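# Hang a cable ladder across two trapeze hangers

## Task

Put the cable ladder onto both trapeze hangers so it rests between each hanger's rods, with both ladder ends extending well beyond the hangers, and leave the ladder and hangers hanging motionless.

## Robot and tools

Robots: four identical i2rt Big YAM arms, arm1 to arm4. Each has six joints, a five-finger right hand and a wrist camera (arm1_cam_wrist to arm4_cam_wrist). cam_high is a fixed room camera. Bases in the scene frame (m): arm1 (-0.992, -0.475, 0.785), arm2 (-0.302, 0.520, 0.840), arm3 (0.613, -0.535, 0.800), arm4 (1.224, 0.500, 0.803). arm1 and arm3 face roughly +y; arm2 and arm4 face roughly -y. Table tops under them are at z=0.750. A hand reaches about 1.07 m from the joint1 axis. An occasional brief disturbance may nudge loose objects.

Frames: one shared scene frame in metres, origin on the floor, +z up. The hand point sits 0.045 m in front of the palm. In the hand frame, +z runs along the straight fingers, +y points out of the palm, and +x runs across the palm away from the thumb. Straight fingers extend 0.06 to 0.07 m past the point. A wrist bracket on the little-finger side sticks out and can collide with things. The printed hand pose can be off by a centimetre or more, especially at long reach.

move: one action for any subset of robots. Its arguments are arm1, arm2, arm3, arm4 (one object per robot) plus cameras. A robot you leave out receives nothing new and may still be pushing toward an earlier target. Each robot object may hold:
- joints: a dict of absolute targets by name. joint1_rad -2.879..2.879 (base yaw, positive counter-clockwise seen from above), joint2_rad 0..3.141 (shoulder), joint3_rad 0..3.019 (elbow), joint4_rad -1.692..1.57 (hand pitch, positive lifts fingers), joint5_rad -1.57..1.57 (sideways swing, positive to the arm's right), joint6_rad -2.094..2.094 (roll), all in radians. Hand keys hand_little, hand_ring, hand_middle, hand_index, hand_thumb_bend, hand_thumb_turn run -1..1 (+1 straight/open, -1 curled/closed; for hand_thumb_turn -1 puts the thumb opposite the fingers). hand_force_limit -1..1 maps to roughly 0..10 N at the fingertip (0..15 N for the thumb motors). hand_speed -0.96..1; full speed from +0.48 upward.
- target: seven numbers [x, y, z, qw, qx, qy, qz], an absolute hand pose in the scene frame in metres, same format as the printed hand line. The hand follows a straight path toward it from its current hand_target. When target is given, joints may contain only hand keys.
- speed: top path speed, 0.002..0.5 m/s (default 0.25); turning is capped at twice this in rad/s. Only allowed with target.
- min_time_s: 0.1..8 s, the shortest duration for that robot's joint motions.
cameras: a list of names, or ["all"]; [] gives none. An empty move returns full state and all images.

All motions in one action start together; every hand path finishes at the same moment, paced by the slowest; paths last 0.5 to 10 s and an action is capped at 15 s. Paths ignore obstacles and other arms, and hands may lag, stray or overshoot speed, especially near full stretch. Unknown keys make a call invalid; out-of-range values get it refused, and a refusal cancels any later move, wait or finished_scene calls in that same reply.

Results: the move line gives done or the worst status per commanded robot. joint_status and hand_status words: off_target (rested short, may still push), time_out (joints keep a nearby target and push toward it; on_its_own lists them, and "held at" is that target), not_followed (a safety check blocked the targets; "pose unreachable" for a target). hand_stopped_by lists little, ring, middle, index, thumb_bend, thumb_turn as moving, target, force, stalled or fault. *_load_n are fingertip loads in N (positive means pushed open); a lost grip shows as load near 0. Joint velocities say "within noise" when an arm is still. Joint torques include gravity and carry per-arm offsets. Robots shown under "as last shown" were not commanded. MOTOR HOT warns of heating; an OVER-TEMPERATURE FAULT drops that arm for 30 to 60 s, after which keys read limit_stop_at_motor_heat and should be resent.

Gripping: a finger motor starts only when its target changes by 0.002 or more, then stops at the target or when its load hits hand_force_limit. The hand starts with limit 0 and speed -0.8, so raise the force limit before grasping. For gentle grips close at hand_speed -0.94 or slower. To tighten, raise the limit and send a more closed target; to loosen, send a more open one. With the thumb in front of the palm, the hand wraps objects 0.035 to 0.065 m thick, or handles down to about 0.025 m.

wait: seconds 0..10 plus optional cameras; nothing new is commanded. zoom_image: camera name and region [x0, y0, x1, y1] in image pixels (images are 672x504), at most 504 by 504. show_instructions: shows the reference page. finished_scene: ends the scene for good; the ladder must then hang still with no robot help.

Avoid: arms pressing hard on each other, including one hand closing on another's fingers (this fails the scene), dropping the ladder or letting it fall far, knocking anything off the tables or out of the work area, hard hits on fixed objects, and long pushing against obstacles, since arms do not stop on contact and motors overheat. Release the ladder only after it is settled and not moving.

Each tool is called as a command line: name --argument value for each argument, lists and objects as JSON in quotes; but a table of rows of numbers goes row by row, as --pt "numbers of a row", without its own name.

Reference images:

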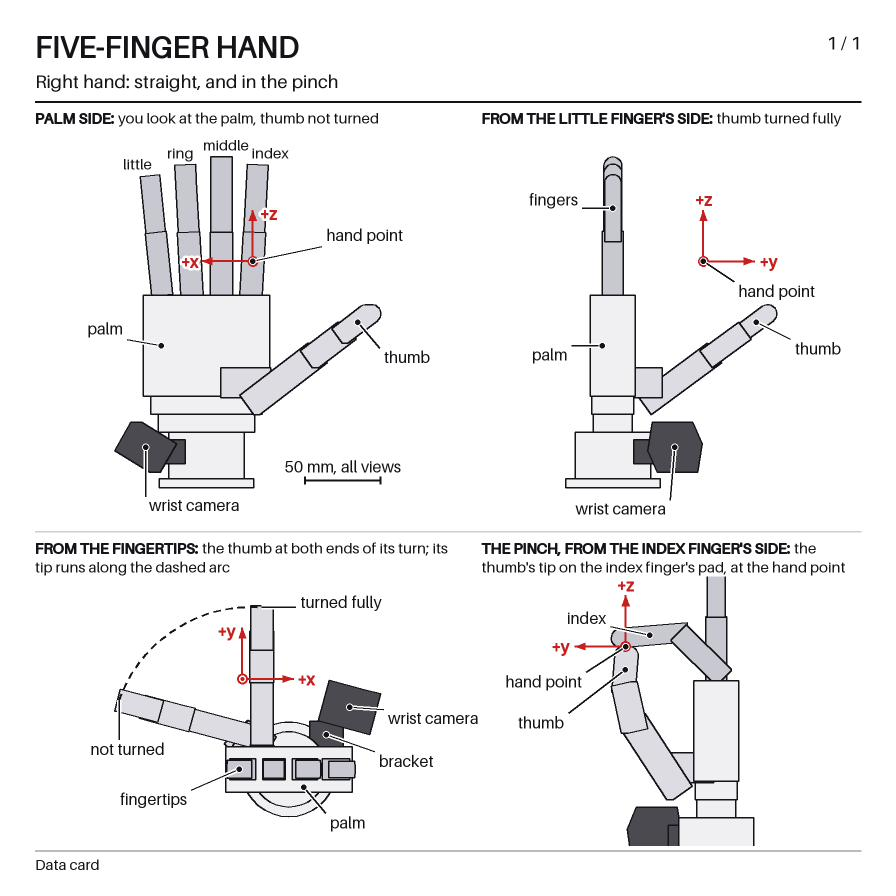

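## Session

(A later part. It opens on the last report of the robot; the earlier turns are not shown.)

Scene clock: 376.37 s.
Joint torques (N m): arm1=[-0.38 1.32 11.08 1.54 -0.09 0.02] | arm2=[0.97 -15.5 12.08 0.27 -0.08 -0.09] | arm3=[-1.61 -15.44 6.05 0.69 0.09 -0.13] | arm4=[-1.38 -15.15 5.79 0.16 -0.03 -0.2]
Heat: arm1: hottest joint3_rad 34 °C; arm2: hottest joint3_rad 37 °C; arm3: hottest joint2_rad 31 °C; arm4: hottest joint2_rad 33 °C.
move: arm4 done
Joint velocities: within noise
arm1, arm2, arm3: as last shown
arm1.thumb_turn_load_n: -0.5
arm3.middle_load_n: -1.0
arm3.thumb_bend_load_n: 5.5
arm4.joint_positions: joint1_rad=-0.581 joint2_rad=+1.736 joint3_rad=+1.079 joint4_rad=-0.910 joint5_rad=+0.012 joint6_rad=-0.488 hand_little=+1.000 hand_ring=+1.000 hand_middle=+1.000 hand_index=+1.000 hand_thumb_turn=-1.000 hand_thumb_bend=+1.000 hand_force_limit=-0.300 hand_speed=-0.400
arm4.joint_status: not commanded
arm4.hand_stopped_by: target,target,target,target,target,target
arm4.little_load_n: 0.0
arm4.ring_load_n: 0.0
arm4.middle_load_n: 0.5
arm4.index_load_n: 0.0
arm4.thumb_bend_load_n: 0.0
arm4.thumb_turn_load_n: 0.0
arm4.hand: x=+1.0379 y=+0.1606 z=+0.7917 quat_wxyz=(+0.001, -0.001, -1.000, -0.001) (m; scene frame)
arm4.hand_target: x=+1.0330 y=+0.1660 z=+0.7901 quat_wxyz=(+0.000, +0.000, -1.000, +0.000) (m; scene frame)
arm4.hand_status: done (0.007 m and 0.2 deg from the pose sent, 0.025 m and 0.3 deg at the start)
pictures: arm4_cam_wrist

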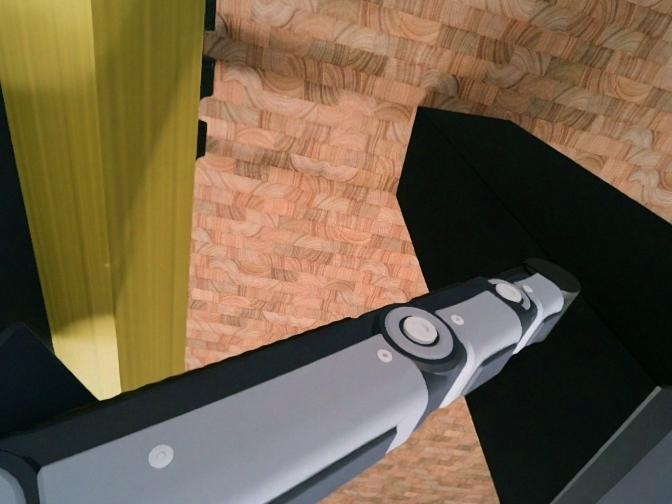

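move --arm4 '{"joints": {"hand_speed": -0.5, "hand_force_limit": 0.0, "hand_little": -1, "hand_ring": -1, "hand_middle": -1, "hand_index": -1}}'

move --arm4 '{"joints": {"hand_speed": -0.7, "hand_force_limit": -0.3, "hand_thumb_bend": -1}}' --cameras '["arm4_cam_wrist"]'

Scene clock: 378.47 s.
Joint torques (N m): arm1=[-0.79 1.38 11.21 1.51 -0.06 0.02] | arm2=[1.32 -15.15 12.15 0.34 -0.03 -0.11] | arm3=[-1.44 -15.27 5.93 0.66 0.11 -0.15] | arm4=[-1.44 -15.21 5.76 0.12 -0.02 -0.2]
Heat: arm1: hottest joint3_rad 34 °C; arm2: hottest joint3_rad 37 °C; arm3: hottest joint2_rad 31 °C; arm4: hottest joint2_rad 33 °C.
move: arm4 done
Joint velocities: within noise
arm1, arm2, arm3: as last shown
arm2.little_load_n: -0.5
arm2.thumb_turn_load_n: -0.5
arm3.index_load_n: 0.5
arm3.thumb_bend_load_n: 6.0
arm4.joint_positions: joint1_rad=-0.581 joint2_rad=+1.736 joint3_rad=+1.079 joint4_rad=-0.910 joint5_rad=+0.012 joint6_rad=-0.488 hand_little=-1.000 hand_ring=-1.000 hand_middle=-1.000 hand_index=-1.000 hand_thumb_turn=-1.000 hand_thumb_bend=+1.000 hand_force_limit=+0.000 hand_speed=-0.500
arm4.joint_status: all done
arm4.hand_stopped_by: target,target,target,target,target,target
arm4.little_load_n: 0.5
arm4.ring_load_n: 0.0
arm4.middle_load_n: 0.0
arm4.index_load_n: 0.0
arm4.thumb_bend_load_n: 0.0
arm4.thumb_turn_load_n: 0.0
arm4.hand: x=+1.0379 y=+0.1606 z=+0.7917 quat_wxyz=(+0.001, -0.001, -1.000, -0.001) (m; scene frame)
arm4.hand_target: x=+1.0330 y=+0.1660 z=+0.7901 quat_wxyz=(+0.000, +0.000, -1.000, +0.000) (m; scene frame)
arm4.hand_status: not commanded
pictures: none

Scene clock: 383.40 s.
Joint torques (N m): arm1=[-1.03 1.32 11.07 1.58 -0.05 0.03] | arm2=[0.97 -14.8 12.19 0.43 -0.07 -0.1] | arm3=[-1.67 -15.5 6 0.68 0.1 -0.16] | arm4=[-1.44 -15.15 5.76 0.12 -0.02 -0.2]
Heat: arm1: hottest joint3_rad 34 °C; arm2: hottest joint3_rad 37 °C; arm3: hottest joint2_rad 31 °C; arm4: hottest joint2_rad 33 °C.
move: arm4 off_target
Joint velocities: within noise
arm1, arm2, arm3: as last shown
arm1.thumb_turn_load_n: 0.0
arm2.little_load_n: 0.0
arm2.index_load_n: 0.5
arm2.thumb_bend_load_n: -0.5
arm2.thumb_turn_load_n: 0.0
arm3.middle_load_n: -0.5
arm3.index_load_n: 0.0
arm3.thumb_bend_load_n: 5.5
arm4.joint_positions: joint1_rad=-0.581 joint2_rad=+1.736 joint3_rad=+1.079 joint4_rad=-0.910 joint5_rad=+0.012 joint6_rad=-0.488 hand_little=-1.000 hand_ring=-1.000 hand_middle=-1.000 hand_index=-1.000 hand_thumb_turn=-1.000 hand_thumb_bend=+0.478 hand_force_limit=-0.300 hand_speed=-0.700
arm4.joint_status: hand_thumb_bend off_target (ended at +0.478, target -1.000); the others done
arm4.hand_stopped_by: target,target,target,target,force,target
arm4.little_load_n: 0.0
arm4.ring_load_n: 0.0
arm4.middle_load_n: -0.5
arm4.index_load_n: 0.0
arm4.thumb_bend_load_n: 5.5
arm4.thumb_turn_load_n: 2.0
arm4.hand: x=+1.0379 y=+0.1606 z=+0.7917 quat_wxyz=(+0.001, -0.001, -1.000, -0.001) (m; scene frame)
arm4.hand_target: x=+1.0330 y=+0.1660 z=+0.7901 quat_wxyz=(+0.000, +0.000, -1.000, +0.000) (m; scene frame)
arm4.hand_status: not commanded
pictures: arm4_cam_wrist

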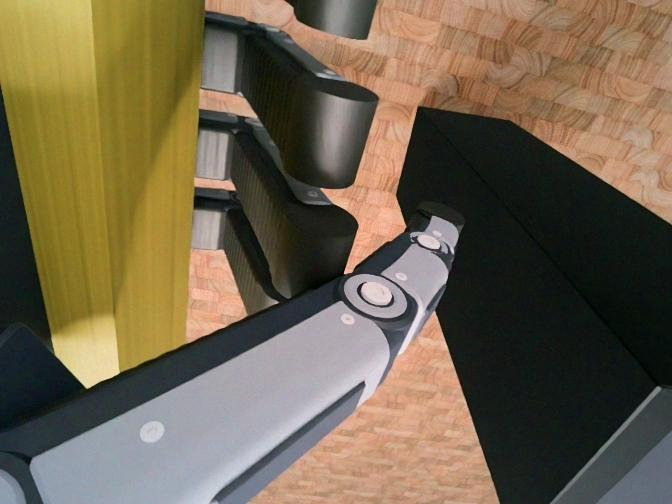

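move --arm3 '{"target": [0.985, -0.211, 0.892, 0, 1, 0, 0], "speed": 0.06}' --arm4 '{"target": [1.036, 0.150, 0.898, 0, 0, 1, 0], "speed": 0.06}' --cameras '["cam_high"]'

zoom_image --camera "cam_high" --region '[150, 200, 290, 320]'

zoom_image --camera "cam_high" --region '[375, 165, 515, 285]'

Scene clock: 386.07 s.
Joint torques (N m): arm1=[-0.5 1.44 11.03 1.46 -0.04 0.04] | arm2=[1.08 -15.27 12.22 0.39 -0.07 -0.08] | arm3=[-1.2 -24.76 9.7 -3.17 0.27 -0.11] | arm4=[0.15 -25.29 12.81 -5.61 0.05 0.03]
Heat: arm1: hottest joint3_rad 34 °C; arm2: hottest joint3_rad 37 °C; arm3: hottest joint2_rad 31 °C; arm4: hottest joint2_rad 33 °C.
move: arm3 off_target; arm4 off_target
Joint velocities: within noise
arm1.joint_positions: joint1_rad=+0.437 joint2_rad=+0.614 joint3_rad=+1.368 joint4_rad=-1.170 joint5_rad=+0.105 joint6_rad=-1.150 hand_little=+1.000 hand_ring=+1.000 hand_middle=+1.000 hand_index=+1.000 hand_thumb_turn=+1.000 hand_thumb_bend=+1.000 hand_force_limit=+0.000 hand_speed=-0.800
arm1.joint_status: not commanded
arm1.hand_stopped_by: target,target,target,target,target,target
arm1.little_load_n: 0.0
arm1.ring_load_n: 0.0
arm1.middle_load_n: 0.0
arm1.index_load_n: 0.0
arm1.thumb_bend_load_n: 0.0
arm1.thumb_turn_load_n: 0.0
arm1.hand: x=-0.9996 y=-0.2167 z=+1.2951 quat_wxyz=(-0.473, +0.653, +0.526, +0.270) (m; scene frame)
arm1.hand_target: x=-0.9991 y=-0.2185 z=+1.3077 quat_wxyz=(-0.484, +0.648, +0.521, +0.275) (m; scene frame)
arm1.hand_status: not commanded
arm2: as last shown
arm2.little_load_n: 0.5
arm2.ring_load_n: -0.5
arm2.index_load_n: 0.0
arm2.thumb_bend_load_n: 0.0
arm3.joint_positions: joint1_rad=-0.921 joint2_rad=+1.958 joint3_rad=+1.476 joint4_rad=-1.140 joint5_rad=-0.014 joint6_rad=-0.800 hand_little=-1.000 hand_ring=-1.000 hand_middle=-1.000 hand_index=-1.000 hand_thumb_turn=-1.000 hand_thumb_bend=+0.491 hand_force_limit=-0.300 hand_speed=-0.700
arm3.joint_status: not commanded
arm3.hand_stopped_by: target,target,target,target,force,target
arm3.little_load_n: 0.0
arm3.ring_load_n: 0.0
arm3.middle_load_n: -1.0
arm3.index_load_n: 3.5
arm3.thumb_bend_load_n: 6.0
arm3.thumb_turn_load_n: 2.0
arm3.hand: x=+0.9764 y=-0.2083 z=+0.8129 quat_wxyz=(+0.015, +1.000, +0.000, -0.022) (m; scene frame)
arm3.hand_target: x=+0.9830 y=-0.2123 z=+0.8855 quat_wxyz=(-0.001, +1.000, +0.000, +0.001) (m; scene frame)
arm3.hand_status: off_target (0.080 m and 3.1 deg from the pose sent, 0.105 m and 0.3 deg at the start)
arm4.joint_positions: joint1_rad=-0.581 joint2_rad=+1.737 joint3_rad=+1.143 joint4_rad=-1.045 joint5_rad=+0.009 joint6_rad=-0.487 hand_little=-1.000 hand_ring=-1.000 hand_middle=-1.000 hand_index=-1.000 hand_thumb_turn=-1.000 hand_thumb_bend=+0.478 hand_force_limit=-0.300 hand_speed=-0.700
arm4.joint_status: not commanded
arm4.hand_stopped_by: target,target,target,target,force,target
arm4.little_load_n: 0.0
arm4.ring_load_n: 0.0
arm4.middle_load_n: -0.5
arm4.index_load_n: 3.0
arm4.thumb_bend_load_n: 6.0
arm4.thumb_turn_load_n: 2.0
arm4.hand: x=+1.0404 y=+0.1645 z=+0.8163 quat_wxyz=(-0.018, -0.001, -0.999, -0.032) (m; scene frame)
arm4.hand_target: x=+1.0375 y=+0.1536 z=+0.8891 quat_wxyz=(+0.000, +0.000, -1.000, +0.001) (m; scene frame)
arm4.hand_status: off_target (0.083 m and 4.2 deg from the pose sent, 0.107 m and 0.2 deg at the start)
pictures: cam_high

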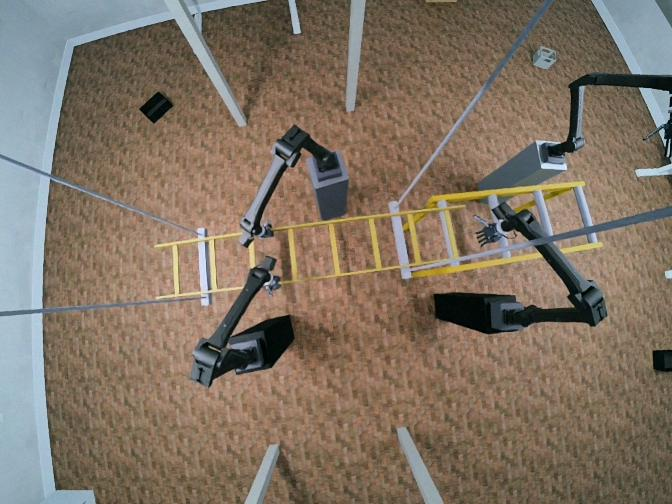

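Scaled by 3.600 from the camera's 672x504 image, which has a finer 960x720 frame.

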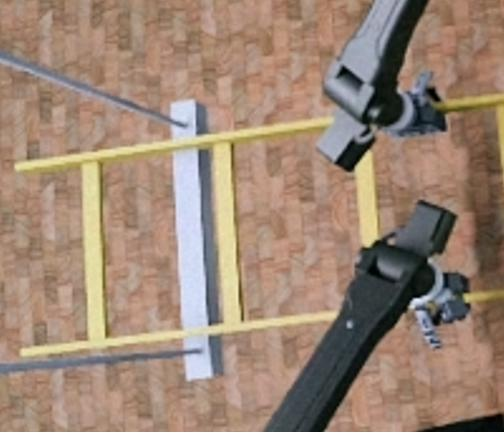

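Scaled by 3.600 from the camera's 672x504 image, which has a finer 960x720 frame.

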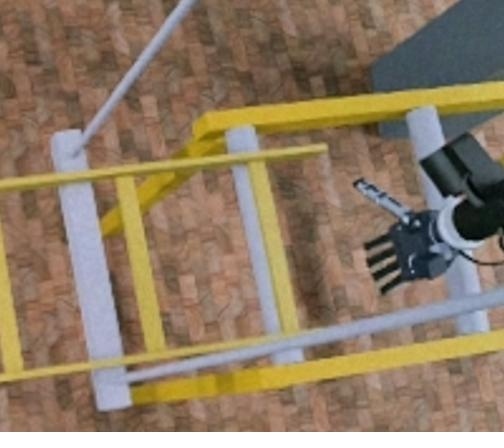

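move --arm3 '{"target": [1.045, -0.212, 0.905, 0, 1, 0, 0], "speed": 0.07}' --arm4 '{"target": [1.098, 0.150, 0.909, 0, 0, 1, 0], "speed": 0.07}' --cameras '["cam_high"]'

zoom_image --camera "cam_high" --region '[140, 200, 280, 320]'

zoom_image --camera "cam_high" --region '[375, 165, 515, 285]'

Scene clock: 388.03 s.
Joint torques (N m): arm1=[-0.62 0.97 11.19 1.46 -0.02 0.02] | arm2=[1.14 -15.21 12.18 0.38 -0.05 -0.11] | arm3=[-2.67 -23.94 13 -2.67 0.11 -0.31] | arm4=[1.9 -28.57 8.72 -4.56 -0.13 0.22]
Heat: arm1: hottest joint3_rad 34 °C; arm2: hottest joint3_rad 37 °C; arm3: hottest joint2_rad 31 °C; arm4: hottest joint2_rad 33 °C.
move: arm3 off_target; arm4 off_target
Joint velocities: within noise
arm1: as last shown
arm2.joint_positions: joint1_rad=+0.495 joint2_rad=+1.700 joint3_rad=+1.507 joint4_rad=-1.426 joint5_rad=-0.002 joint6_rad=+1.923 hand_little=+1.000 hand_ring=+1.000 hand_middle=+1.000 hand_index=+1.000 hand_thumb_turn=+1.000 hand_thumb_bend=+1.000 hand_force_limit=+0.000 hand_speed=-0.800
arm2.joint_status: not commanded
arm2.hand_stopped_by: target,target,target,target,target,target
arm2.little_load_n: 0.0
arm2.ring_load_n: 0.0
arm2.middle_load_n: 0.0
arm2.index_load_n: 0.0
arm2.thumb_bend_load_n: 0.0
arm2.thumb_turn_load_n: 0.0
arm2.hand: x=-0.0702 y=+0.0218 z=+0.9993 quat_wxyz=(+0.018, -0.707, -0.707, -0.008) (m; scene frame)
arm2.hand_target: x=-0.0703 y=+0.0106 z=+1.0200 quat_wxyz=(+0.000, -0.707, -0.707, +0.000) (m; scene frame)
arm2.hand_status: not commanded
arm3.joint_positions: joint1_rad=-0.974 joint2_rad=+2.028 joint3_rad=+1.616 joint4_rad=-1.243 joint5_rad=-0.007 joint6_rad=-0.852 hand_little=-1.000 hand_ring=-1.000 hand_middle=-1.000 hand_index=-1.000 hand_thumb_turn=-1.000 hand_thumb_bend=+0.491 hand_force_limit=-0.300 hand_speed=-0.700
arm3.joint_status: not commanded
arm3.hand_stopped_by: target,target,target,target,force,target
arm3.little_load_n: 0.0
arm3.ring_load_n: 0.0
arm3.middle_load_n: -0.5
arm3.index_load_n: 4.0
arm3.thumb_bend_load_n: 6.0
arm3.thumb_turn_load_n: 2.0
arm3.hand: x=+1.0161 y=-0.2146 z=+0.8247 quat_wxyz=(+0.028, +0.999, -0.001, -0.033) (m; scene frame)
arm3.hand_target: x=+1.0403 y=-0.2151 z=+0.9013 quat_wxyz=(+0.000, +1.000, +0.000, +0.002) (m; scene frame)
arm3.hand_status: off_target (0.085 m and 5.0 deg from the pose sent, 0.115 m and 3.1 deg at the start)
arm4.joint_positions: joint1_rad=-0.484 joint2_rad=+1.716 joint3_rad=+1.134 joint4_rad=-1.078 joint5_rad=+0.012 joint6_rad=-0.384 hand_little=-1.000 hand_ring=-1.000 hand_middle=-1.000 hand_index=-1.000 hand_thumb_turn=-1.000 hand_thumb_bend=+0.478 hand_force_limit=-0.300 hand_speed=-0.700
arm4.joint_status: not commanded
arm4.hand_stopped_by: target,target,target,target,force,target
arm4.little_load_n: 2.0
arm4.ring_load_n: 1.0
arm4.middle_load_n: -0.5
arm4.index_load_n: 1.0
arm4.thumb_bend_load_n: 5.5
arm4.thumb_turn_load_n: 1.5
arm4.hand: x=+1.0837 y=+0.1557 z=+0.8249 quat_wxyz=(-0.017, -0.004, -0.999, -0.044) (m; scene frame)
arm4.hand_target: x=+1.0973 y=+0.1530 z=+0.8963 quat_wxyz=(-0.001, +0.000, -1.000, +0.000) (m; scene frame)
arm4.hand_status: off_target (0.085 m and 5.4 deg from the pose sent, 0.110 m and 4.2 deg at the start)
pictures: cam_high

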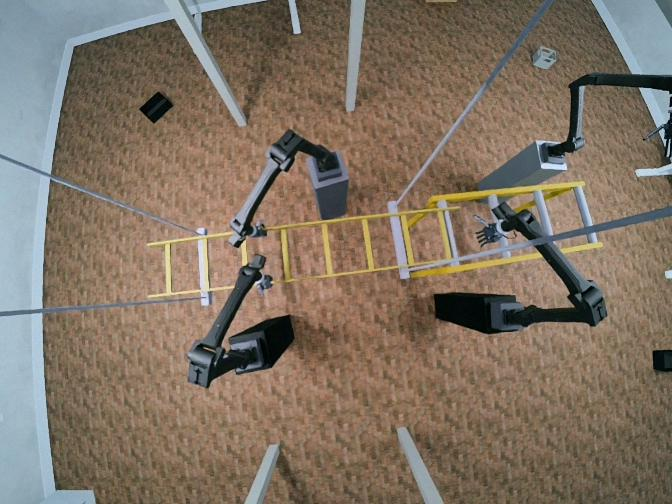

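Scaled by 3.600 from the camera's 672x504 image, which has a finer 960x720 frame.

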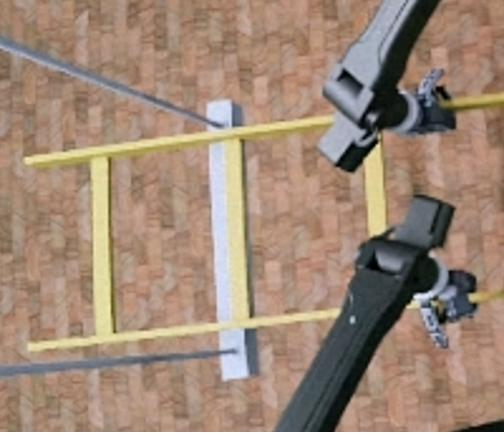

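Scaled by 3.600 from the camera's 672x504 image, which has a finer 960x720 frame.

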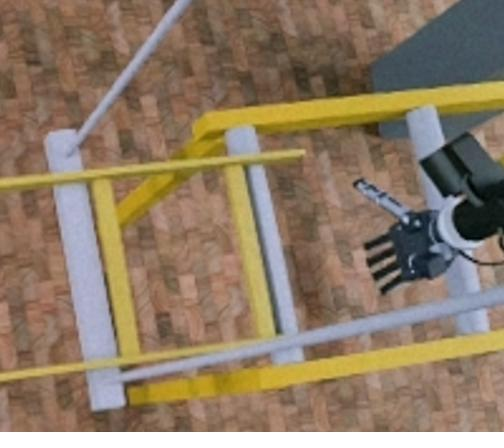

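move --arm3 '{"target": [1.045, -0.203, 0.922, 0, 1, 0, 0], "speed": 0.07}' --arm4 '{"target": [1.098, 0.161, 0.922, 0, 0, 1, 0], "speed": 0.07}' --cameras '["cam_high"]'

zoom_image --camera "cam_high" --region '[140, 200, 280, 320]'

zoom_image --camera "cam_high" --region '[375, 165, 515, 285]'

Scene clock: 389.93 s.
Joint torques (N m): arm1=[-0.38 2.14 11.19 1.47 -0.03 0.04] | arm2=[1.03 -15.56 12.21 0.31 -0.05 -0.09] | arm3=[-1.61 -24.76 13.04 -3.03 0.08 -0.18] | arm4=[1.14 -28.04 9.33 -4.82 0.04 0.15]
Heat: arm1: hottest joint3_rad 34 °C; arm2: hottest joint3_rad 37 °C; arm3: hottest joint2_rad 31 °C; arm4: hottest joint2_rad 33 °C.
move: arm3 off_target; arm4 off_target
Joint velocities: within noise
arm1, arm2: as last shown
arm2.index_load_n: 0.5
arm3.joint_positions: joint1_rad=-0.974 joint2_rad=+2.042 joint3_rad=+1.669 joint4_rad=-1.278 joint5_rad=-0.007 joint6_rad=-0.852 hand_little=-1.000 hand_ring=-1.000 hand_middle=-1.000 hand_index=-1.000 hand_thumb_turn=-1.000 hand_thumb_bend=+0.491 hand_force_limit=-0.300 hand_speed=-0.700
arm3.joint_status: not commanded
arm3.hand_stopped_by: target,target,target,target,force,target
arm3.little_load_n: 0.0
arm3.ring_load_n: 0.0
arm3.middle_load_n: -0.5
arm3.index_load_n: 4.0
arm3.thumb_bend_load_n: 6.0
arm3.thumb_turn_load_n: 2.0
arm3.hand: x=+1.0244 y=-0.2073 z=+0.8351 quat_wxyz=(+0.027, +0.999, -0.001, -0.031) (m; scene frame)
arm3.hand_target: x=+1.0406 y=-0.2062 z=+0.9172 quat_wxyz=(-0.001, +1.000, +0.000, +0.002) (m; scene frame)
arm3.hand_status: off_target (0.089 m and 4.7 deg from the pose sent, 0.102 m and 5.0 deg at the start)
arm4.joint_positions: joint1_rad=-0.480 joint2_rad=+1.682 joint3_rad=+1.118 joint4_rad=-1.099 joint5_rad=+0.008 joint6_rad=-0.384 hand_little=-1.000 hand_ring=-1.000 hand_middle=-1.000 hand_index=-1.000 hand_thumb_turn=-1.000 hand_thumb_bend=+0.478 hand_force_limit=-0.300 hand_speed=-0.700
arm4.joint_status: not commanded
arm4.hand_stopped_by: target,target,target,target,force,target
arm4.little_load_n: 2.0
arm4.ring_load_n: 1.0
arm4.middle_load_n: -0.5
arm4.index_load_n: 1.0
arm4.thumb_bend_load_n: 5.5
arm4.thumb_turn_load_n: 2.0
arm4.hand: x=+1.0893 y=+0.1635 z=+0.8354 quat_wxyz=(-0.019, -0.002, -0.999, -0.044) (m; scene frame)
arm4.hand_target: x=+1.0980 y=+0.1639 z=+0.9084 quat_wxyz=(-0.001, +0.000, -1.000, +0.000) (m; scene frame)
arm4.hand_status: off_target (0.087 m and 5.6 deg from the pose sent, 0.098 m and 5.4 deg at the start)
pictures: cam_high

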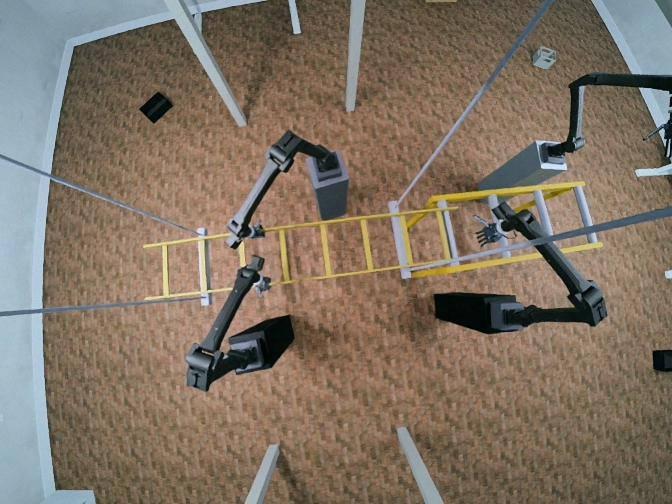

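Scaled by 3.600 from the camera's 672x504 image, which has a finer 960x720 frame.

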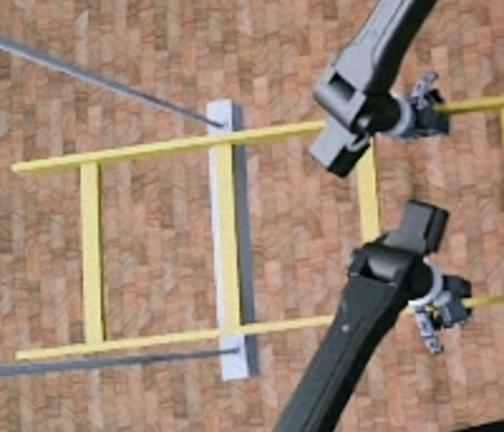

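Scaled by 3.600 from the camera's 672x504 image, which has a finer 960x720 frame.

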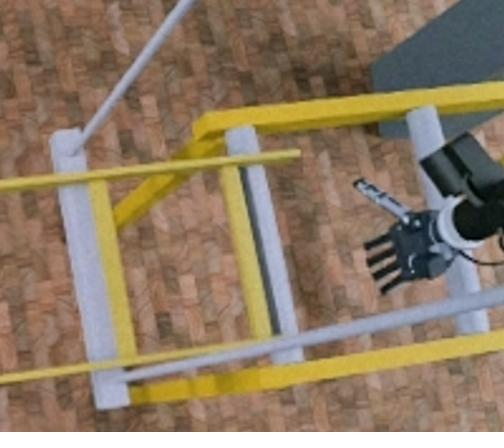

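move --arm3 '{"target": [1.097, -0.197, 0.922, 0, 1, 0, 0], "speed": 0.07}' --arm4 '{"target": [1.149, 0.168, 0.924, 0, 0, 1, 0], "speed": 0.07}' --cameras '["cam_high"]'

zoom_image --camera "cam_high" --region '[130, 200, 270, 320]'

zoom_image --camera "cam_high" --region '[375, 165, 515, 285]'

Scene clock: 392.20 s.
Joint torques (N m): arm1=[-0.79 1.96 11.08 1.52 -0.02 0.05] | arm2=[1.03 -15.21 12.1 0.27 -0.06 -0.1] | arm3=[-2.2 -25.99 12.98 -2.96 0.06 -0.12] | arm4=[1.44 -28.16 9.83 -4.75 0.04 0.33]
Heat: arm1: hottest joint3_rad 34 °C; arm2: hottest joint3_rad 37 °C; arm3: hottest joint2_rad 31 °C; arm4: hottest joint2_rad 34 °C.
move: arm3 off_target; arm4 off_target
Joint velocities: within noise
arm1, arm2: as last shown
arm2.index_load_n: 0.0
arm3.joint_positions: joint1_rad=-1.014 joint2_rad=+2.165 joint3_rad=+1.879 joint4_rad=-1.359 joint5_rad=-0.006 joint6_rad=-0.902 hand_little=-1.000 hand_ring=-1.000 hand_middle=-1.000 hand_index=-1.000 hand_thumb_turn=-1.000 hand_thumb_bend=+0.491 hand_force_limit=-0.300 hand_speed=-0.700
arm3.joint_status: not commanded
arm3.hand_stopped_by: target,target,target,target,force,target
arm3.little_load_n: 0.0
arm3.ring_load_n: 0.0
arm3.middle_load_n: -0.5
arm3.index_load_n: 4.0
arm3.thumb_bend_load_n: 6.0
arm3.thumb_turn_load_n: 2.0
arm3.hand: x=+1.0779 y=-0.1954 z=+0.8352 quat_wxyz=(+0.023, +0.999, +0.004, -0.030) (m; scene frame)
arm3.hand_target: x=+1.0929 y=-0.1997 z=+0.9174 quat_wxyz=(-0.001, +1.000, +0.000, +0.002) (m; scene frame)
arm3.hand_status: off_target (0.089 m and 4.4 deg from the pose sent, 0.114 m and 4.7 deg at the start)
arm4.joint_positions: joint1_rad=-0.374 joint2_rad=+1.632 joint3_rad=+1.048 joint4_rad=-1.099 joint5_rad=+0.007 joint6_rad=-0.291 hand_little=-1.000 hand_ring=-1.000 hand_middle=-1.000 hand_index=-1.000 hand_thumb_turn=-1.000 hand_thumb_bend=+0.478 hand_force_limit=-0.300 hand_speed=-0.700
arm4.joint_status: not commanded
arm4.hand_stopped_by: target,target,target,target,force,target
arm4.little_load_n: 2.5
arm4.ring_load_n: 1.0
arm4.middle_load_n: -0.5
arm4.index_load_n: 0.5
arm4.thumb_bend_load_n: 6.0
arm4.thumb_turn_load_n: 2.0
arm4.hand: x=+1.1393 y=+0.1758 z=+0.8360 quat_wxyz=(-0.018, +0.004, -0.998, -0.055) (m; scene frame)
arm4.hand_target: x=+1.1488 y=+0.1719 z=+0.9096 quat_wxyz=(-0.002, +0.000, -1.000, +0.000) (m; scene frame)
arm4.hand_status: off_target (0.089 m and 6.7 deg from the pose sent, 0.107 m and 5.6 deg at the start)
pictures: cam_high

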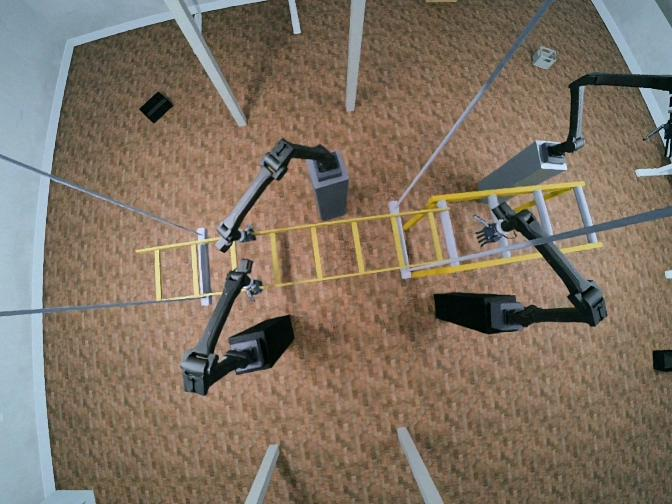

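Scaled by 3.600 from the camera's 672x504 image, which has a finer 960x720 frame.

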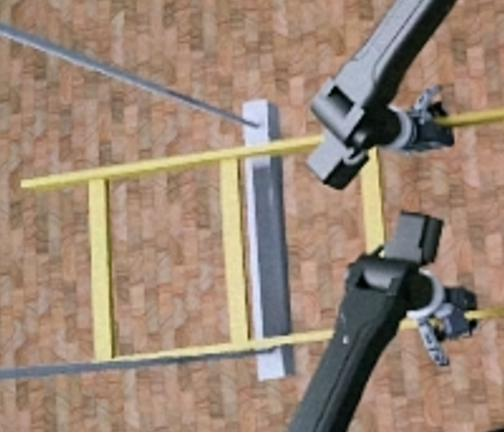

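Scaled by 3.600 from the camera's 672x504 image, which has a finer 960x720 frame.

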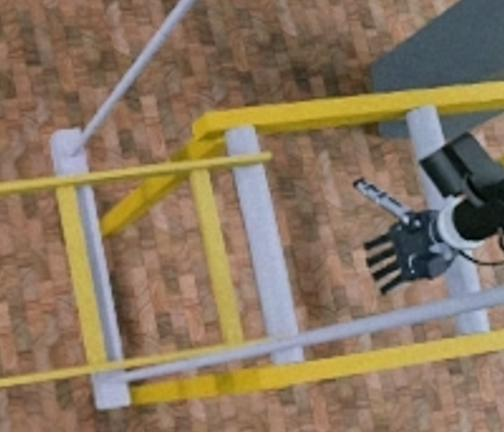

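move --arm3 '{"target": [1.090, -0.211, 0.885, 0, 1, 0, 0], "speed": 0.05}' --arm4 '{"target": [1.146, 0.153, 0.888, 0, 0, 1, 0], "speed": 0.05}'

move --arm3 '{"target": [1.087, -0.211, 0.855, 0, 1, 0, 0], "speed": 0.05}' --arm4 '{"target": [1.144, 0.154, 0.858, 0, 0, 1, 0], "speed": 0.05}' --cameras '["cam_high"]'

zoom_image --camera "cam_high" --region '[130, 200, 270, 320]'

zoom_image --camera "cam_high" --region '[375, 165, 515, 285]'

Scene clock: 395.33 s.
Joint torques (N m): arm1=[-0.56 1.32 11.04 1.47 0.02 0.07] | arm2=[1.14 -15.03 12.01 0.32 -0.04 -0.11] | arm3=[-2.37 -26.81 7.69 -1.16 0.06 -0.22] | arm4=[1.73 -23.41 10.45 -3.12 0 0.23]
Heat: arm1: hottest joint3_rad 34 °C; arm2: hottest joint3_rad 37 °C; arm3: hottest joint2_rad 32 °C; arm4: hottest joint2_rad 34 °C.
move: arm3 off_target; arm4 off_target
Joint velocities: within noise
arm1, arm2: as last shown
arm3.joint_positions: joint1_rad=-1.019 joint2_rad=+2.165 joint3_rad=+1.836 joint4_rad=-1.308 joint5_rad=-0.007 joint6_rad=-0.903 hand_little=-1.000 hand_ring=-1.000 hand_middle=-1.000 hand_index=-1.000 hand_thumb_turn=-1.000 hand_thumb_bend=+0.491 hand_force_limit=-0.300 hand_speed=-0.700
arm3.joint_status: not commanded
arm3.hand_stopped_by: target,target,target,target,force,target
arm3.little_load_n: 0.0
arm3.ring_load_n: 0.0
arm3.middle_load_n: -1.0
arm3.index_load_n: 2.5
arm3.thumb_bend_load_n: 6.0
arm3.thumb_turn_load_n: 2.0
arm3.hand: x=+1.0771 y=-0.1993 z=+0.8185 quat_wxyz=(+0.021, +0.999, +0.003, -0.027) (m; scene frame)
arm3.hand_target: x=+1.0882 y=-0.2116 z=+0.8811 quat_wxyz=(+0.001, +1.000, +0.000, +0.000) (m; scene frame)
arm3.hand_status: off_target (0.069 m and 3.9 deg from the pose sent, 0.054 m and 4.4 deg at the start)
arm4.joint_positions: joint1_rad=-0.368 joint2_rad=+1.642 joint3_rad=+1.038 joint4_rad=-1.067 joint5_rad=+0.010 joint6_rad=-0.277 hand_little=-1.000 hand_ring=-1.000 hand_middle=-1.000 hand_index=-1.000 hand_thumb_turn=-1.000 hand_thumb_bend=+0.478 hand_force_limit=-0.300 hand_speed=-0.700
arm4.joint_status: not commanded
arm4.hand_stopped_by: target,target,target,target,force,target
arm4.little_load_n: 1.5
arm4.ring_load_n: 1.0
arm4.middle_load_n: -0.5
arm4.index_load_n: 1.5
arm4.thumb_bend_load_n: 6.0
arm4.thumb_turn_load_n: 2.0
arm4.hand: x=+1.1411 y=+0.1719 z=+0.8276 quat_wxyz=(-0.014, +0.000, -0.999, -0.050) (m; scene frame)
arm4.hand_target: x=+1.1462 y=+0.1561 z=+0.8824 quat_wxyz=(-0.001, +0.000, -1.000, +0.000) (m; scene frame)
arm4.hand_status: off_target (0.063 m and 5.9 deg from the pose sent, 0.057 m and 6.7 deg at the start)
pictures: none

Scene clock: 396.47 s.
Joint torques (N m): arm1=[-0.79 1.08 10.93 1.59 -0.05 0.03] | arm2=[1.08 -15.38 12.14 0.42 -0.09 -0.09] | arm3=[-2.32 -25.41 7.28 -1.1 0.11 -0.19] | arm4=[0.79 -23.41 9.01 -2.95 -0.32 0.13]
Heat: arm1: hottest joint3_rad 34 °C; arm2: hottest joint3_rad 37 °C; arm3: hottest joint2_rad 32 °C; arm4: hottest joint2_rad 34 °C.
move: arm3 off_target; arm4 off_target
Joint velocities: within noise
arm1, arm2: as last shown
arm3.joint_positions: joint1_rad=-1.019 joint2_rad=+2.165 joint3_rad=+1.788 joint4_rad=-1.244 joint5_rad=-0.009 joint6_rad=-0.903 hand_little=-1.000 hand_ring=-1.000 hand_middle=-1.000 hand_index=-1.000 hand_thumb_turn=-1.000 hand_thumb_bend=+0.491 hand_force_limit=-0.300 hand_speed=-0.700
arm3.joint_status: not commanded
arm3.hand_stopped_by: target,target,target,target,force,target
arm3.little_load_n: 0.0
arm3.ring_load_n: 0.0
arm3.middle_load_n: -0.5
arm3.index_load_n: 2.5
arm3.thumb_bend_load_n: 6.0
arm3.thumb_turn_load_n: 2.0
arm3.hand: x=+1.0752 y=-0.2006 z=+0.8000 quat_wxyz=(+0.015, +1.000, +0.003, -0.022) (m; scene frame)
arm3.hand_target: x=+1.0859 y=-0.2112 z=+0.8523 quat_wxyz=(+0.000, +1.000, +0.000, +0.000) (m; scene frame)
arm3.hand_status: off_target (0.057 m and 3.0 deg from the pose sent, 0.040 m and 3.9 deg at the start)
arm4.joint_positions: joint1_rad=-0.367 joint2_rad=+1.680 joint3_rad=+1.010 joint4_rad=-0.989 joint5_rad=+0.019 joint6_rad=-0.274 hand_little=-1.000 hand_ring=-1.000 hand_middle=-1.000 hand_index=-1.000 hand_thumb_turn=-1.000 hand_thumb_bend=+0.478 hand_force_limit=-0.300 hand_speed=-0.700
arm4.joint_status: not commanded
arm4.hand_stopped_by: target,target,target,target,force,target
arm4.little_load_n: 0.0
arm4.ring_load_n: 0.0
arm4.middle_load_n: -0.5
arm4.index_load_n: 3.5
arm4.thumb_bend_load_n: 5.5
arm4.thumb_turn_load_n: 2.0
arm4.hand: x=+1.1395 y=+0.1704 z=+0.8023 quat_wxyz=(-0.009, -0.001, -0.999, -0.045) (m; scene frame)
arm4.hand_target: x=+1.1441 y=+0.1564 z=+0.8527 quat_wxyz=(-0.001, +0.000, -1.000, +0.000) (m; scene frame)
arm4.hand_status: off_target (0.058 m and 5.3 deg from the pose sent, 0.035 m and 5.9 deg at the start)
pictures: cam_high

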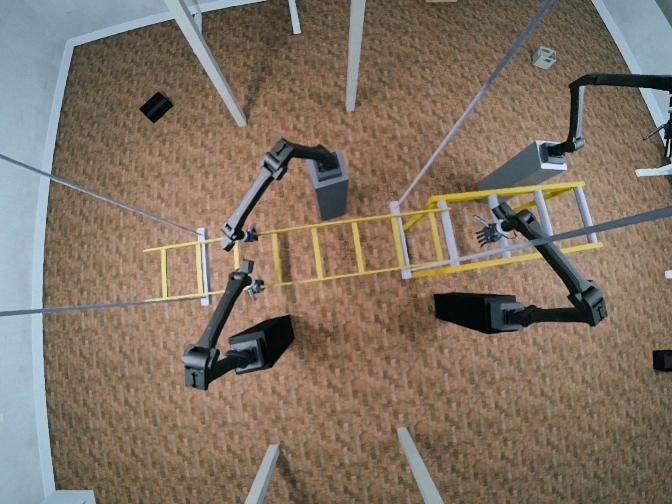

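Scaled by 3.600 from the camera's 672x504 image, which has a finer 960x720 frame.

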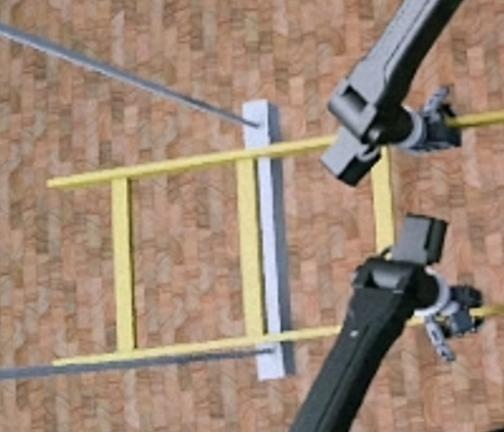

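Scaled by 3.600 from the camera's 672x504 image, which has a finer 960x720 frame.

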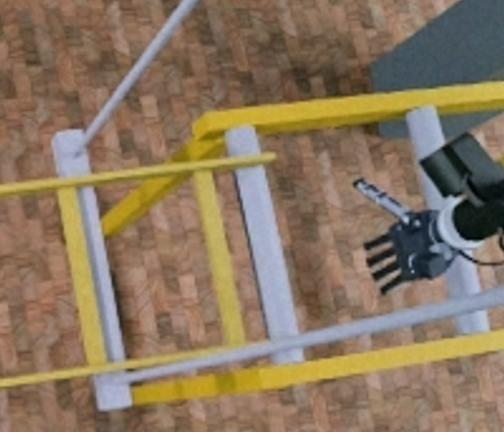

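move --arm3 '{"target": [1.090, -0.226, 0.872, 0, 1, 0, 0], "speed": 0.06}' --arm4 '{"target": [1.147, 0.138, 0.878, 0, 0, 1, 0], "speed": 0.06}' --cameras '["cam_high"]'

zoom_image --camera "cam_high" --region '[130, 200, 270, 320]'

Scene clock: 397.93 s.
Joint torques (N m): arm1=[0.03 1.55 11.23 1.51 -0.06 0.01] | arm2=[1.03 -14.97 12.03 0.34 -0.07 -0.09] | arm3=[-3.66 -27.63 6.86 -1.83 0.19 -0.35] | arm4=[1.14 -23.06 13.83 -5.23 -0.39 0.17]
Heat: arm1: hottest joint3_rad 34 °C; arm2: hottest joint3_rad 37 °C; arm3: hottest joint2_rad 32 °C; arm4: hottest joint2_rad 35 °C.
move: arm3 off_target; arm4 off_target
Joint velocities: within noise
arm1, arm2: as last shown
arm3.joint_positions: joint1_rad=-1.024 joint2_rad=+2.164 joint3_rad=+1.785 joint4_rad=-1.243 joint5_rad=-0.010 joint6_rad=-0.907 hand_little=-1.000 hand_ring=-1.000 hand_middle=-1.000 hand_index=-1.000 hand_thumb_turn=-1.000 hand_thumb_bend=+0.491 hand_force_limit=-0.300 hand_speed=-0.700
arm3.joint_status: not commanded
arm3.hand_stopped_by: target,target,target,target,force,target
arm3.little_load_n: 0.0
arm3.ring_load_n: 0.0
arm3.middle_load_n: -0.5
arm3.index_load_n: 2.0
arm3.thumb_bend_load_n: 6.0
arm3.thumb_turn_load_n: 2.0
arm3.hand: x=+1.0768 y=-0.2032 z=+0.7999 quat_wxyz=(+0.014, +1.000, +0.002, -0.022) (m; scene frame)
arm3.hand_target: x=+1.0883 y=-0.2257 z=+0.8664 quat_wxyz=(+0.001, +1.000, +0.000, +0.001) (m; scene frame)
arm3.hand_status: off_target (0.077 m and 3.0 deg from the pose sent, 0.078 m and 3.0 deg at the start)
arm4.joint_positions: joint1_rad=-0.358 joint2_rad=+1.680 joint3_rad=+1.011 joint4_rad=-0.987 joint5_rad=+0.019 joint6_rad=-0.262 hand_little=-1.000 hand_ring=-1.000 hand_middle=-1.000 hand_index=-1.000 hand_thumb_turn=-1.000 hand_thumb_bend=+0.478 hand_force_limit=-0.300 hand_speed=-0.700
arm4.joint_status: not commanded
arm4.hand_stopped_by: target,target,target,target,force,target
arm4.little_load_n: 1.0
arm4.ring_load_n: 0.5
arm4.middle_load_n: 0.0
arm4.index_load_n: 2.5
arm4.thumb_bend_load_n: 5.5
arm4.thumb_turn_load_n: 2.0
arm4.hand: x=+1.1427 y=+0.1686 z=+0.8024 quat_wxyz=(-0.007, -0.002, -0.999, -0.044) (m; scene frame)
arm4.hand_target: x=+1.1475 y=+0.1428 z=+0.8702 quat_wxyz=(-0.001, +0.001, -1.000, +0.002) (m; scene frame)
arm4.hand_status: off_target (0.082 m and 5.1 deg from the pose sent, 0.083 m and 5.3 deg at the start)
pictures: cam_high

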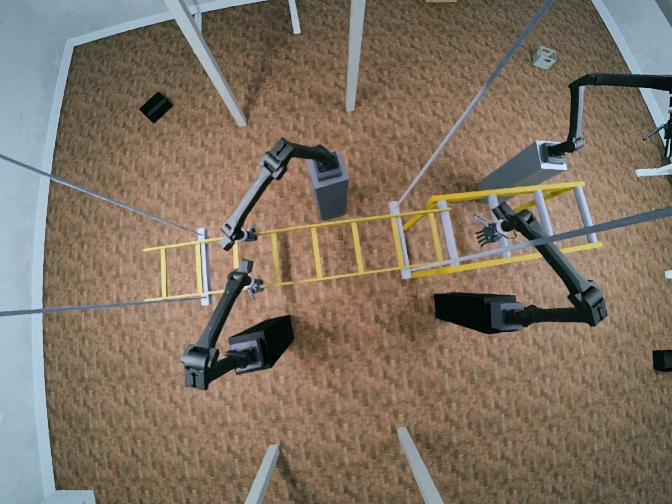

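Scaled by 3.600 from the camera's 672x504 image, which has a finer 960x720 frame.

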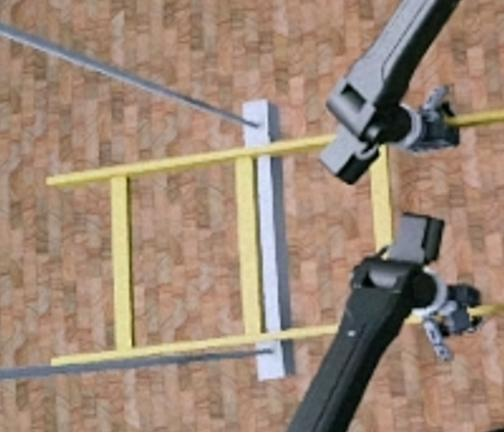

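move --arm3 '{"target": [1.090, -0.237, 0.880, 0, 1, 0, 0], "speed": 0.06}' --arm4 '{"target": [1.147, 0.126, 0.885, 0, 0, 1, 0], "speed": 0.06}' --cameras '["cam_high"]'

zoom_image --camera "cam_high" --region '[130, 200, 270, 320]'

Scene clock: 399.30 s.
Joint torques (N m): arm1=[-0.67 0.21 11.36 1.66 -0.04 0.03] | arm2=[0.97 -15.15 12.08 0.25 -0.06 -0.11] | arm3=[-3.84 -27.81 7.16 -2.14 0.27 -0.38] | arm4=[1.2 -23.47 14.63 -5.16 -0.3 0.08]
Heat: arm1: hottest joint3_rad 34 °C; arm2: hottest joint3_rad 37 °C; arm3: hottest joint2_rad 32 °C; arm4: hottest joint2_rad 35 °C.
move: arm3 off_target; arm4 off_target
Joint velocities: within noise
arm1, arm2: as last shown
arm3.joint_positions: joint1_rad=-1.036 joint2_rad=+2.145 joint3_rad=+1.762 joint4_rad=-1.238 joint5_rad=-0.012 joint6_rad=-0.919 hand_little=-1.000 hand_ring=-1.000 hand_middle=-1.000 hand_index=-1.000 hand_thumb_turn=-1.000 hand_thumb_bend=+0.491 hand_force_limit=-0.300 hand_speed=-0.700
arm3.joint_status: not commanded
arm3.hand_stopped_by: target,target,target,target,force,target
arm3.little_load_n: 0.0
arm3.ring_load_n: 0.0
arm3.middle_load_n: -0.5
arm3.index_load_n: 2.5
arm3.thumb_bend_load_n: 5.5
arm3.thumb_turn_load_n: 2.0
arm3.hand: x=+1.0764 y=-0.2123 z=+0.8031 quat_wxyz=(+0.013, +1.000, +0.002, -0.022) (m; scene frame)
arm3.hand_target: x=+1.0880 y=-0.2365 z=+0.8737 quat_wxyz=(+0.001, +1.000, +0.000, +0.001) (m; scene frame)
arm3.hand_status: off_target (0.082 m and 3.0 deg from the pose sent, 0.088 m and 3.0 deg at the start)
arm4.joint_positions: joint1_rad=-0.348 joint2_rad=+1.697 joint3_rad=+1.044 joint4_rad=-1.009 joint5_rad=+0.018 joint6_rad=-0.245 hand_little=-1.000 hand_ring=-1.000 hand_middle=-1.000 hand_index=-1.000 hand_thumb_turn=-1.000 hand_thumb_bend=+0.478 hand_force_limit=-0.300 hand_speed=-0.700
arm4.joint_status: not commanded
arm4.hand_stopped_by: target,target,target,target,force,target
arm4.little_load_n: 1.0
arm4.ring_load_n: 0.5
arm4.middle_load_n: -0.5
arm4.index_load_n: 2.0
arm4.thumb_bend_load_n: 6.0
arm4.thumb_turn_load_n: 2.0
arm4.hand: x=+1.1454 y=+0.1587 z=+0.8057 quat_wxyz=(-0.008, -0.006, -0.999, -0.047) (m; scene frame)
arm4.hand_target: x=+1.1479 y=+0.1315 z=+0.8772 quat_wxyz=(+0.000, +0.000, -1.000, +0.002) (m; scene frame)
arm4.hand_status: off_target (0.086 m and 5.5 deg from the pose sent, 0.093 m and 5.2 deg at the start)
pictures: cam_high

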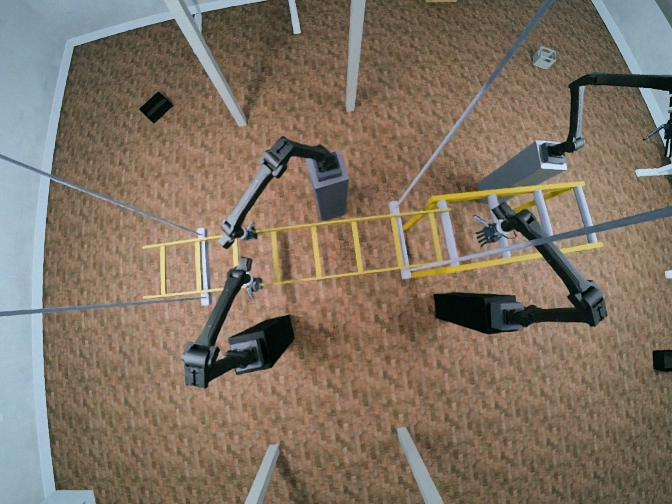

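Scaled by 3.600 from the camera's 672x504 image, which has a finer 960x720 frame.

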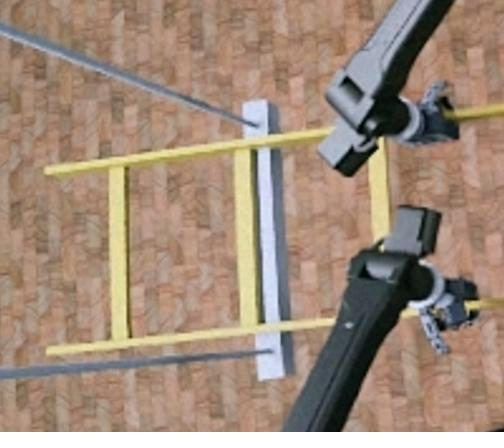

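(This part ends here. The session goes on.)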